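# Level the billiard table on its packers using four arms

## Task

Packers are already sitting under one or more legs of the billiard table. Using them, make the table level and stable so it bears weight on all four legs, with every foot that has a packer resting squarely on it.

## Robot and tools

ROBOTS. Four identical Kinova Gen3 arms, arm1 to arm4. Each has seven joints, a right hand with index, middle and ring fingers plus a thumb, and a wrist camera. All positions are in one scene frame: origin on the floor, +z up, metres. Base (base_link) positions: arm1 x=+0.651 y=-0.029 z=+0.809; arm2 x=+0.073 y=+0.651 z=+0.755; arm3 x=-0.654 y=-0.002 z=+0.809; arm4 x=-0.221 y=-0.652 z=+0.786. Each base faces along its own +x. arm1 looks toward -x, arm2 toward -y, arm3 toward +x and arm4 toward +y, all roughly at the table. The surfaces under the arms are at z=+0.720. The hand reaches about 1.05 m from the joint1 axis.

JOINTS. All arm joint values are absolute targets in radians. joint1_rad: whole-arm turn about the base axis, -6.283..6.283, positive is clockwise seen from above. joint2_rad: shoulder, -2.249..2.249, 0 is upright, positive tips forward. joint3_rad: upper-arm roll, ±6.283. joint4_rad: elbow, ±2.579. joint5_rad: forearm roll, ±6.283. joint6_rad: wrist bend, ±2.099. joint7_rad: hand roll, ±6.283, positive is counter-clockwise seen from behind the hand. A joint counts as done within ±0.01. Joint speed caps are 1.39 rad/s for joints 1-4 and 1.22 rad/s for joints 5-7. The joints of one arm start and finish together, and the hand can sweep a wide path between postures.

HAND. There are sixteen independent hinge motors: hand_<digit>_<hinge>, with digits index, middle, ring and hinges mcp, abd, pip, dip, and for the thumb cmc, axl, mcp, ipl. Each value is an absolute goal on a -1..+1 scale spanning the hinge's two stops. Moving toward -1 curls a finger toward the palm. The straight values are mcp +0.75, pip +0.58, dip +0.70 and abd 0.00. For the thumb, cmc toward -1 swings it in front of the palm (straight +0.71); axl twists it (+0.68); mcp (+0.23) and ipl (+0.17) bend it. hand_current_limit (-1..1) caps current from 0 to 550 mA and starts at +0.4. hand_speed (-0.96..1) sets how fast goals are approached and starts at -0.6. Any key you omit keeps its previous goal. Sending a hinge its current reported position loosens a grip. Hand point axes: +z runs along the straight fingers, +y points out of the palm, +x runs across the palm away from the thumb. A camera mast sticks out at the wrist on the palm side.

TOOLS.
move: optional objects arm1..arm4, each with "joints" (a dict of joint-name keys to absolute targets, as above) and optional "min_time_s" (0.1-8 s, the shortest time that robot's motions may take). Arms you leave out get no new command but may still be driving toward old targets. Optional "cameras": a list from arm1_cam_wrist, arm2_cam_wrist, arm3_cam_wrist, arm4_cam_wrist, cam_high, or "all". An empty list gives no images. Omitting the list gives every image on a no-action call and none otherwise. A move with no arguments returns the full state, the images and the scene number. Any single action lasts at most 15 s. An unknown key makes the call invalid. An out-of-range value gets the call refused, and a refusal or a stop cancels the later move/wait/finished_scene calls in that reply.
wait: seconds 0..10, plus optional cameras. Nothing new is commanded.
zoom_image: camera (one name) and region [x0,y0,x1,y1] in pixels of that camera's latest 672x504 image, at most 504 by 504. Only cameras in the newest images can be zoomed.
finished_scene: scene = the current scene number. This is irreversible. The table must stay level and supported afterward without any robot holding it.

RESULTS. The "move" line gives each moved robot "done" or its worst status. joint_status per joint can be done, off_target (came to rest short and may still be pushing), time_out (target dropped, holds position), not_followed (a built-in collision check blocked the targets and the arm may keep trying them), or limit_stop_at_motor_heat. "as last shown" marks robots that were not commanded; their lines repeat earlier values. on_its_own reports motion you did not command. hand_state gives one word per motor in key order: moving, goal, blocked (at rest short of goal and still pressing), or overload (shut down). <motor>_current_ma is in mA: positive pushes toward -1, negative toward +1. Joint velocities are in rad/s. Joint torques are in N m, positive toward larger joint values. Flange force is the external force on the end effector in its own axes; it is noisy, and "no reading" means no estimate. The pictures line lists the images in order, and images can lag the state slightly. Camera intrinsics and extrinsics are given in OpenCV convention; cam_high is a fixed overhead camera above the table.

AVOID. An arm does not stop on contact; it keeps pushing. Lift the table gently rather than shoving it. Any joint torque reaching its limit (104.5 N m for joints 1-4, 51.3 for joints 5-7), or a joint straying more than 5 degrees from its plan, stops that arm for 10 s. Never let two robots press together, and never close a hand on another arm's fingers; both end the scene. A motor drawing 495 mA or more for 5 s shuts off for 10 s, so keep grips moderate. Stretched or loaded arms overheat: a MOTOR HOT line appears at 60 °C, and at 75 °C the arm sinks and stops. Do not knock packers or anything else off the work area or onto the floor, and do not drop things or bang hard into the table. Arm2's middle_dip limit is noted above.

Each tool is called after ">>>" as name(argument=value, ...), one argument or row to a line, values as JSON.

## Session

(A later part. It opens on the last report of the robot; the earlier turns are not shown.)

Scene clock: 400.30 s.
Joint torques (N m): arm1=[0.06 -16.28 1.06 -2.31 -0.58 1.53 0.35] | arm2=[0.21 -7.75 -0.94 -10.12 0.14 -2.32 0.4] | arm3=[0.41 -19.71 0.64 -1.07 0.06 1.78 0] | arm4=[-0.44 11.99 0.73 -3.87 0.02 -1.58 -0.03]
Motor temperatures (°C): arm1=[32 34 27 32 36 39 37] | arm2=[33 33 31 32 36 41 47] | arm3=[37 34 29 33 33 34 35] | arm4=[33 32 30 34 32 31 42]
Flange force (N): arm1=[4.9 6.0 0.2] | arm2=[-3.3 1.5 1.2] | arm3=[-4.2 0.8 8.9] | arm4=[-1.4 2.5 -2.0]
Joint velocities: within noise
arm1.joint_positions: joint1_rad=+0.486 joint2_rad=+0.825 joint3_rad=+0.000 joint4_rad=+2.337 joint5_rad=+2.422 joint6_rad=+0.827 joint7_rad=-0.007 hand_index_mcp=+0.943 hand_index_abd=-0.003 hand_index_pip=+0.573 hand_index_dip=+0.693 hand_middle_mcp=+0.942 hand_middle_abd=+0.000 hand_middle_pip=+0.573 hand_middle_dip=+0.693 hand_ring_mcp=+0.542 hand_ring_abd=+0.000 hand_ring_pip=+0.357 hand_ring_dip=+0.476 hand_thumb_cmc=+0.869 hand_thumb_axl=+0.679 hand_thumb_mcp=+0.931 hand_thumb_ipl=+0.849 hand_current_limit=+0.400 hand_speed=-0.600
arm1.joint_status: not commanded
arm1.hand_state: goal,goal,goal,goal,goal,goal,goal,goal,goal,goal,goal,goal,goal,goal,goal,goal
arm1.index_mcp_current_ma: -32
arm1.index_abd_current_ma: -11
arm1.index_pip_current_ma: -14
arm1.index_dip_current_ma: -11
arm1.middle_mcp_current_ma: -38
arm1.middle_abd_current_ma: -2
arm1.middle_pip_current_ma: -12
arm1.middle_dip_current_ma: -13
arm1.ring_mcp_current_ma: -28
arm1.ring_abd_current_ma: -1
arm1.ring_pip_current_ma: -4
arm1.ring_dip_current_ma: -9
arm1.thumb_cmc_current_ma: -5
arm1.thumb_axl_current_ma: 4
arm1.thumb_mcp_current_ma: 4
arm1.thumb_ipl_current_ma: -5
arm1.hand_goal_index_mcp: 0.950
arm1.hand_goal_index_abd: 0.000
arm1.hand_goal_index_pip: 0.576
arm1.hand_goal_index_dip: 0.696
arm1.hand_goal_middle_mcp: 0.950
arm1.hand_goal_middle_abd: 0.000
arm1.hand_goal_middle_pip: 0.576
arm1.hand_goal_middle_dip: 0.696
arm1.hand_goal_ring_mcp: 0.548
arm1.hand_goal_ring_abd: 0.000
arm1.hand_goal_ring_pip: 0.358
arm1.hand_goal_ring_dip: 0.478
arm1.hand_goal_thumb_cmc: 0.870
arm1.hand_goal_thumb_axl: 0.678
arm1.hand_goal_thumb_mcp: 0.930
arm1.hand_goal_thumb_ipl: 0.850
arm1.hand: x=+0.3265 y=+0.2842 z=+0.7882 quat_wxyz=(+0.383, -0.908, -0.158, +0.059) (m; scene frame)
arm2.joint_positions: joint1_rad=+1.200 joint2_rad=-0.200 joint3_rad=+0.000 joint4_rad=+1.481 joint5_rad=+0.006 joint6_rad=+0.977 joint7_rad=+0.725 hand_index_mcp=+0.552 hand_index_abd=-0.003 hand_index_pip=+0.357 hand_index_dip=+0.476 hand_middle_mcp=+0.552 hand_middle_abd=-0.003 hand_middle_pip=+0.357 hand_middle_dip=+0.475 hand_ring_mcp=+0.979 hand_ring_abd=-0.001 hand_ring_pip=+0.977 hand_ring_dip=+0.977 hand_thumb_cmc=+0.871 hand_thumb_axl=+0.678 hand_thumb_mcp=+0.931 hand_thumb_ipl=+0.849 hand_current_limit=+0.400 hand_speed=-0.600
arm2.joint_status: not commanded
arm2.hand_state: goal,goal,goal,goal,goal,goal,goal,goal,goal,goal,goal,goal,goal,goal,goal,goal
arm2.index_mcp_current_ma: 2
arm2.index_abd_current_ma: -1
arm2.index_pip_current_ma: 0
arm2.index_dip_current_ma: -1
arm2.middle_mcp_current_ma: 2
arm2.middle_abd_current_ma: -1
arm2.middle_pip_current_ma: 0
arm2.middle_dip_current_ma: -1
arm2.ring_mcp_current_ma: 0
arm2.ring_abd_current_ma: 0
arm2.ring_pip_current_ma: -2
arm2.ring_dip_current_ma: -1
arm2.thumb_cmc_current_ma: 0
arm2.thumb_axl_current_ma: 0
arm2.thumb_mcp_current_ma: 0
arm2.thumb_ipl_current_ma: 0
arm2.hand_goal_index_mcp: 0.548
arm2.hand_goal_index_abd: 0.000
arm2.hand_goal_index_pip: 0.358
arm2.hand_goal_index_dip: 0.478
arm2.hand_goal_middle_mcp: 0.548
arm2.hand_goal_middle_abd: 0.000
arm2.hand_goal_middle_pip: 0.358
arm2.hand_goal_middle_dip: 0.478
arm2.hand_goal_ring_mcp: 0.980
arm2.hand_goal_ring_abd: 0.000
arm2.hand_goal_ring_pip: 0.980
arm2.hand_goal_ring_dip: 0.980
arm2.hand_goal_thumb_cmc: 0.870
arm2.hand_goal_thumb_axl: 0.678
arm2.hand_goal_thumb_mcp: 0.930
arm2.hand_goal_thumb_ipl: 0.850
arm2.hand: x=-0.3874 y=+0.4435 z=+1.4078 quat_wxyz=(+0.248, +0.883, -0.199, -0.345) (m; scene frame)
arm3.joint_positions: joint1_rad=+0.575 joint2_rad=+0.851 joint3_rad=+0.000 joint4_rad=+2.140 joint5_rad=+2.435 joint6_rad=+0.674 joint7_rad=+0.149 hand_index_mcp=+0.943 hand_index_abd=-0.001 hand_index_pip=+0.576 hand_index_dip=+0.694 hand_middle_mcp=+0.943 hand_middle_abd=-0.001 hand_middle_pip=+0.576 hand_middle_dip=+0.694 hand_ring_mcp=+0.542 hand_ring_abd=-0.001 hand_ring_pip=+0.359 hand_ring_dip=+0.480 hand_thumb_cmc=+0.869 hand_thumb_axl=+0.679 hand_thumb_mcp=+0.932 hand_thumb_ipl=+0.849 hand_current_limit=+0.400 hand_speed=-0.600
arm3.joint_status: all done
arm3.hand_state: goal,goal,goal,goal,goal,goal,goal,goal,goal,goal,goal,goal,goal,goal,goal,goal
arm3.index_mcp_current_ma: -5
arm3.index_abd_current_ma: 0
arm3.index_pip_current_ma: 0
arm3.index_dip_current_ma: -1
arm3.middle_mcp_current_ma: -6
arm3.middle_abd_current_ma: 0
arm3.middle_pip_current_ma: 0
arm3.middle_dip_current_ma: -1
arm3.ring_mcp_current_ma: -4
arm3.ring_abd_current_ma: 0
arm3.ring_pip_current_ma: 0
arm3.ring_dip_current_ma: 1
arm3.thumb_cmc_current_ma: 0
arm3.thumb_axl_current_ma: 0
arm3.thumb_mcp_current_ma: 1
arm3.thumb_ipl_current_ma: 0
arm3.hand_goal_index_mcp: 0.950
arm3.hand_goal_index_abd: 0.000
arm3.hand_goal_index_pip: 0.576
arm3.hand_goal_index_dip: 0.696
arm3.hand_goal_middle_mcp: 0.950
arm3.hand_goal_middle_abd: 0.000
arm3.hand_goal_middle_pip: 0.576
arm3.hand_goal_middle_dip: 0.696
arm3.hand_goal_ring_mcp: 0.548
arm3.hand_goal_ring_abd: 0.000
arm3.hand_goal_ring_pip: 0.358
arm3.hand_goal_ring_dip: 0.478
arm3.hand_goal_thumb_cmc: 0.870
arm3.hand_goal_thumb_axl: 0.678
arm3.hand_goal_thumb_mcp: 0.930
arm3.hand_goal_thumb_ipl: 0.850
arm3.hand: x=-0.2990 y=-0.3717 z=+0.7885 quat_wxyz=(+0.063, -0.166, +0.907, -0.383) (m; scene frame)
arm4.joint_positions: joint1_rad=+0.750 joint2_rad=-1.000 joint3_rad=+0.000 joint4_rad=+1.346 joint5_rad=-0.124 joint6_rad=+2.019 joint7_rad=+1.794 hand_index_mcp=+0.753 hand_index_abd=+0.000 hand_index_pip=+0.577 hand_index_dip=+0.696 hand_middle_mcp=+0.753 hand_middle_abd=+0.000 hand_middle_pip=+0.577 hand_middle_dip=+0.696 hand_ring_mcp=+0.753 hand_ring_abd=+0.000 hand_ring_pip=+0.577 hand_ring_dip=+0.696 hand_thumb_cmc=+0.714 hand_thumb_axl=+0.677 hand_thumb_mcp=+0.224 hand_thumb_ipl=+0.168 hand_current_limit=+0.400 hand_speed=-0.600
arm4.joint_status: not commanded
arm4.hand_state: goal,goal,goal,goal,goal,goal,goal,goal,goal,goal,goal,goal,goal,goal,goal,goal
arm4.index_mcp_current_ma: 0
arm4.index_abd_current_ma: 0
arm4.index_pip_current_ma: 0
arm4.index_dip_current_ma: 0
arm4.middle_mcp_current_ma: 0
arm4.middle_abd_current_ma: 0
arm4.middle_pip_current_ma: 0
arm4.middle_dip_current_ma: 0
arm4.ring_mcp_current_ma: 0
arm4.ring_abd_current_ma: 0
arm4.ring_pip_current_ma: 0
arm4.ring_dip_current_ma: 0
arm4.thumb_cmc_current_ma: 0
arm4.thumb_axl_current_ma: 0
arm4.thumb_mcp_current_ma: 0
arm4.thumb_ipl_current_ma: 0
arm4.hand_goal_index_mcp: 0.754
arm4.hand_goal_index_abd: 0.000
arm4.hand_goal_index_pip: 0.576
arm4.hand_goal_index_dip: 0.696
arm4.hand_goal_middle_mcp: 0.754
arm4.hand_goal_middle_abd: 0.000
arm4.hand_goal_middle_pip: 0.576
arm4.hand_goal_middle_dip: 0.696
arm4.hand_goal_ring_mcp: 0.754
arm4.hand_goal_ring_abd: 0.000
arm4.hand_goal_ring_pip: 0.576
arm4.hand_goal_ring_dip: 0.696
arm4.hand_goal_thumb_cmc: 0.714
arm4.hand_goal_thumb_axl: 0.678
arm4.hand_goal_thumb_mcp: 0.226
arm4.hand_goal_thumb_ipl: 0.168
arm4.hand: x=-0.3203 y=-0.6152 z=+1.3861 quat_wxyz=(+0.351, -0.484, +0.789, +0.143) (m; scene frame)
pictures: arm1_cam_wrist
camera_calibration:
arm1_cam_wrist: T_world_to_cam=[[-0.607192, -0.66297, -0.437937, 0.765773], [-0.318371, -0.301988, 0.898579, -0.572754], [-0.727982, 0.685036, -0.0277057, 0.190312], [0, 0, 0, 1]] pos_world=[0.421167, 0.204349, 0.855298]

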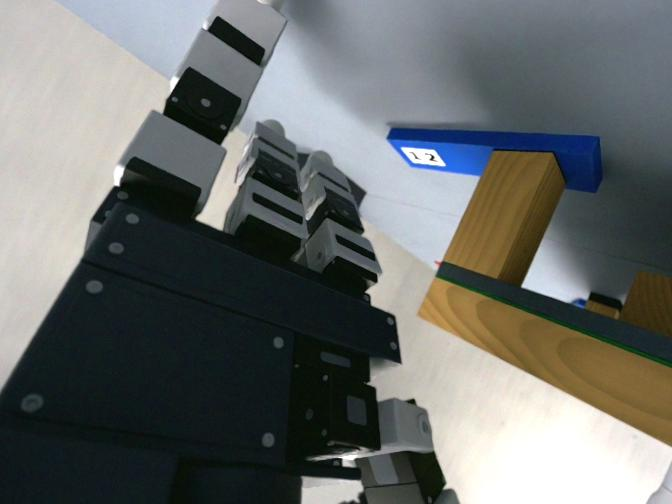

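>>> move(
  arm1={"joints":{"joint2_rad":-0.2},"min_time_s":2.5},
  arm3={"joints":{"joint2_rad":-0.2},"min_time_s":2.5},
  cameras=["cam_high"],
)

>>> zoom_image(
  camera="cam_high",
  region=[390, 190, 490, 290],
)

Scene clock: 404.27 s.
Joint torques (N m): arm1=[0.11 -6.42 -0.57 -10.78 0.52 1.88 0.34] | arm2=[0.17 -7.77 -1.02 -10.07 0.16 -2.35 0.42] | arm3=[0.33 -8.63 -0.94 -8.58 0.95 2.03 -0.01] | arm4=[-0.46 12.08 0.75 -3.89 0.01 -1.59 -0.01]
Motor temperatures (°C): arm1=[32 34 27 32 36 39 37] | arm2=[33 33 31 32 36 41 47] | arm3=[37 34 29 33 33 34 35] | arm4=[33 32 30 34 32 31 42]
Flange force (N): arm1=[8.1 5.4 0.9] | arm2=[-3.7 1.6 1.1] | arm3=[-0.7 0.9 9.7] | arm4=[-1.2 2.6 -1.9]
move: arm1 done; arm3 done
Joint velocities: within noise
arm1.joint_positions: joint1_rad=+0.486 joint2_rad=-0.200 joint3_rad=+0.000 joint4_rad=+2.337 joint5_rad=+2.422 joint6_rad=+0.827 joint7_rad=-0.007 hand_index_mcp=+0.943 hand_index_abd=-0.003 hand_index_pip=+0.573 hand_index_dip=+0.693 hand_middle_mcp=+0.942 hand_middle_abd=+0.000 hand_middle_pip=+0.573 hand_middle_dip=+0.693 hand_ring_mcp=+0.542 hand_ring_abd=+0.000 hand_ring_pip=+0.357 hand_ring_dip=+0.476 hand_thumb_cmc=+0.869 hand_thumb_axl=+0.679 hand_thumb_mcp=+0.931 hand_thumb_ipl=+0.849 hand_current_limit=+0.400 hand_speed=-0.600
arm1.joint_status: all done
arm1.hand_state: goal,goal,goal,goal,goal,goal,goal,goal,goal,goal,goal,goal,goal,goal,goal,goal
arm1.index_mcp_current_ma: -32
arm1.index_abd_current_ma: -11
arm1.index_pip_current_ma: -14
arm1.index_dip_current_ma: -11
arm1.middle_mcp_current_ma: -38
arm1.middle_abd_current_ma: -2
arm1.middle_pip_current_ma: -12
arm1.middle_dip_current_ma: -13
arm1.ring_mcp_current_ma: -28
arm1.ring_abd_current_ma: -1
arm1.ring_pip_current_ma: -4
arm1.ring_dip_current_ma: -9
arm1.thumb_cmc_current_ma: -5
arm1.thumb_axl_current_ma: 4
arm1.thumb_mcp_current_ma: 4
arm1.thumb_ipl_current_ma: -5
arm1.hand_goal_index_mcp: 0.950
arm1.hand_goal_index_abd: 0.000
arm1.hand_goal_index_pip: 0.576
arm1.hand_goal_index_dip: 0.696
arm1.hand_goal_middle_mcp: 0.950
arm1.hand_goal_middle_abd: 0.000
arm1.hand_goal_middle_pip: 0.576
arm1.hand_goal_middle_dip: 0.696
arm1.hand_goal_ring_mcp: 0.548
arm1.hand_goal_ring_abd: 0.000
arm1.hand_goal_ring_pip: 0.358
arm1.hand_goal_ring_dip: 0.478
arm1.hand_goal_thumb_cmc: 0.870
arm1.hand_goal_thumb_axl: 0.678
arm1.hand_goal_thumb_mcp: 0.930
arm1.hand_goal_thumb_ipl: 0.850
arm1.hand: x=+0.2820 y=+0.3132 z=+1.3037 quat_wxyz=(+0.619, -0.675, +0.016, +0.401) (m; scene frame)
arm2, arm4: as last shown
arm3.joint_positions: joint1_rad=+0.575 joint2_rad=-0.200 joint3_rad=+0.000 joint4_rad=+2.140 joint5_rad=+2.435 joint6_rad=+0.674 joint7_rad=+0.149 hand_index_mcp=+0.943 hand_index_abd=-0.001 hand_index_pip=+0.576 hand_index_dip=+0.694 hand_middle_mcp=+0.943 hand_middle_abd=-0.001 hand_middle_pip=+0.576 hand_middle_dip=+0.694 hand_ring_mcp=+0.542 hand_ring_abd=-0.001 hand_ring_pip=+0.359 hand_ring_dip=+0.480 hand_thumb_cmc=+0.869 hand_thumb_axl=+0.679 hand_thumb_mcp=+0.932 hand_thumb_ipl=+0.849 hand_current_limit=+0.400 hand_speed=-0.600
arm3.joint_status: all done
arm3.hand_state: goal,goal,goal,goal,goal,goal,goal,goal,goal,goal,goal,goal,goal,goal,goal,goal
arm3.index_mcp_current_ma: -5
arm3.index_abd_current_ma: 0
arm3.index_pip_current_ma: 0
arm3.index_dip_current_ma: -1
arm3.middle_mcp_current_ma: -6
arm3.middle_abd_current_ma: 0
arm3.middle_pip_current_ma: 0
arm3.middle_dip_current_ma: -1
arm3.ring_mcp_current_ma: -4
arm3.ring_abd_current_ma: 0
arm3.ring_pip_current_ma: 0
arm3.ring_dip_current_ma: 1
arm3.thumb_cmc_current_ma: 0
arm3.thumb_axl_current_ma: 0
arm3.thumb_mcp_current_ma: 1
arm3.thumb_ipl_current_ma: 0
arm3.hand_goal_index_mcp: 0.950
arm3.hand_goal_index_abd: 0.000
arm3.hand_goal_index_pip: 0.576
arm3.hand_goal_index_dip: 0.696
arm3.hand_goal_middle_mcp: 0.950
arm3.hand_goal_middle_abd: 0.000
arm3.hand_goal_middle_pip: 0.576
arm3.hand_goal_middle_dip: 0.696
arm3.hand_goal_ring_mcp: 0.548
arm3.hand_goal_ring_abd: 0.000
arm3.hand_goal_ring_pip: 0.358
arm3.hand_goal_ring_dip: 0.478
arm3.hand_goal_thumb_cmc: 0.870
arm3.hand_goal_thumb_axl: 0.678
arm3.hand_goal_thumb_mcp: 0.930
arm3.hand_goal_thumb_ipl: 0.850
arm3.hand: x=-0.2875 y=-0.3760 z=+1.3797 quat_wxyz=(+0.378, -0.008, +0.647, -0.662) (m; scene frame)
pictures: cam_high

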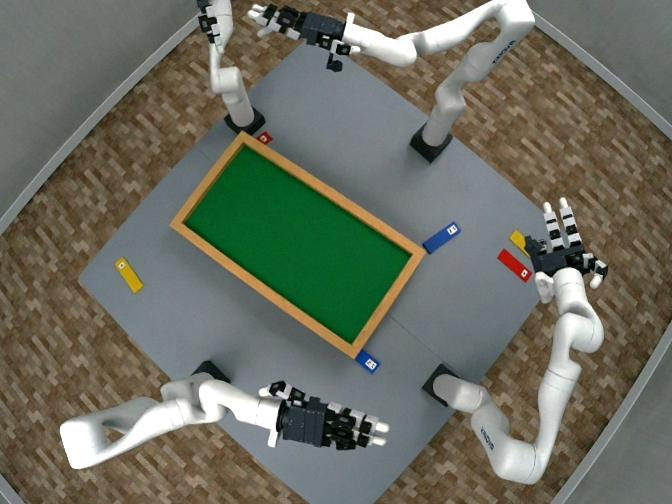

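Scaled by 5.040 from the camera's 672x504 image, which has a finer 960x720 frame.

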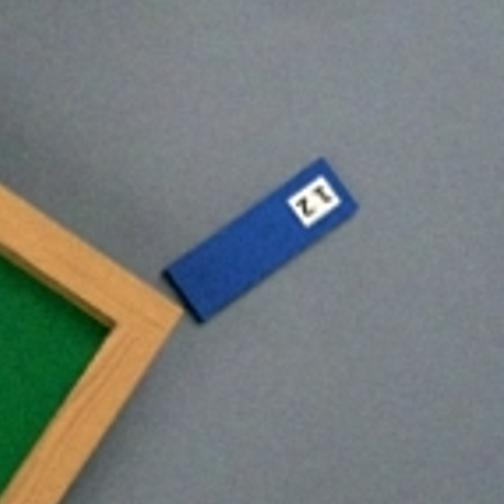

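>>> finished_scene(
  scene=2,
)

The scene is finished: the task was done.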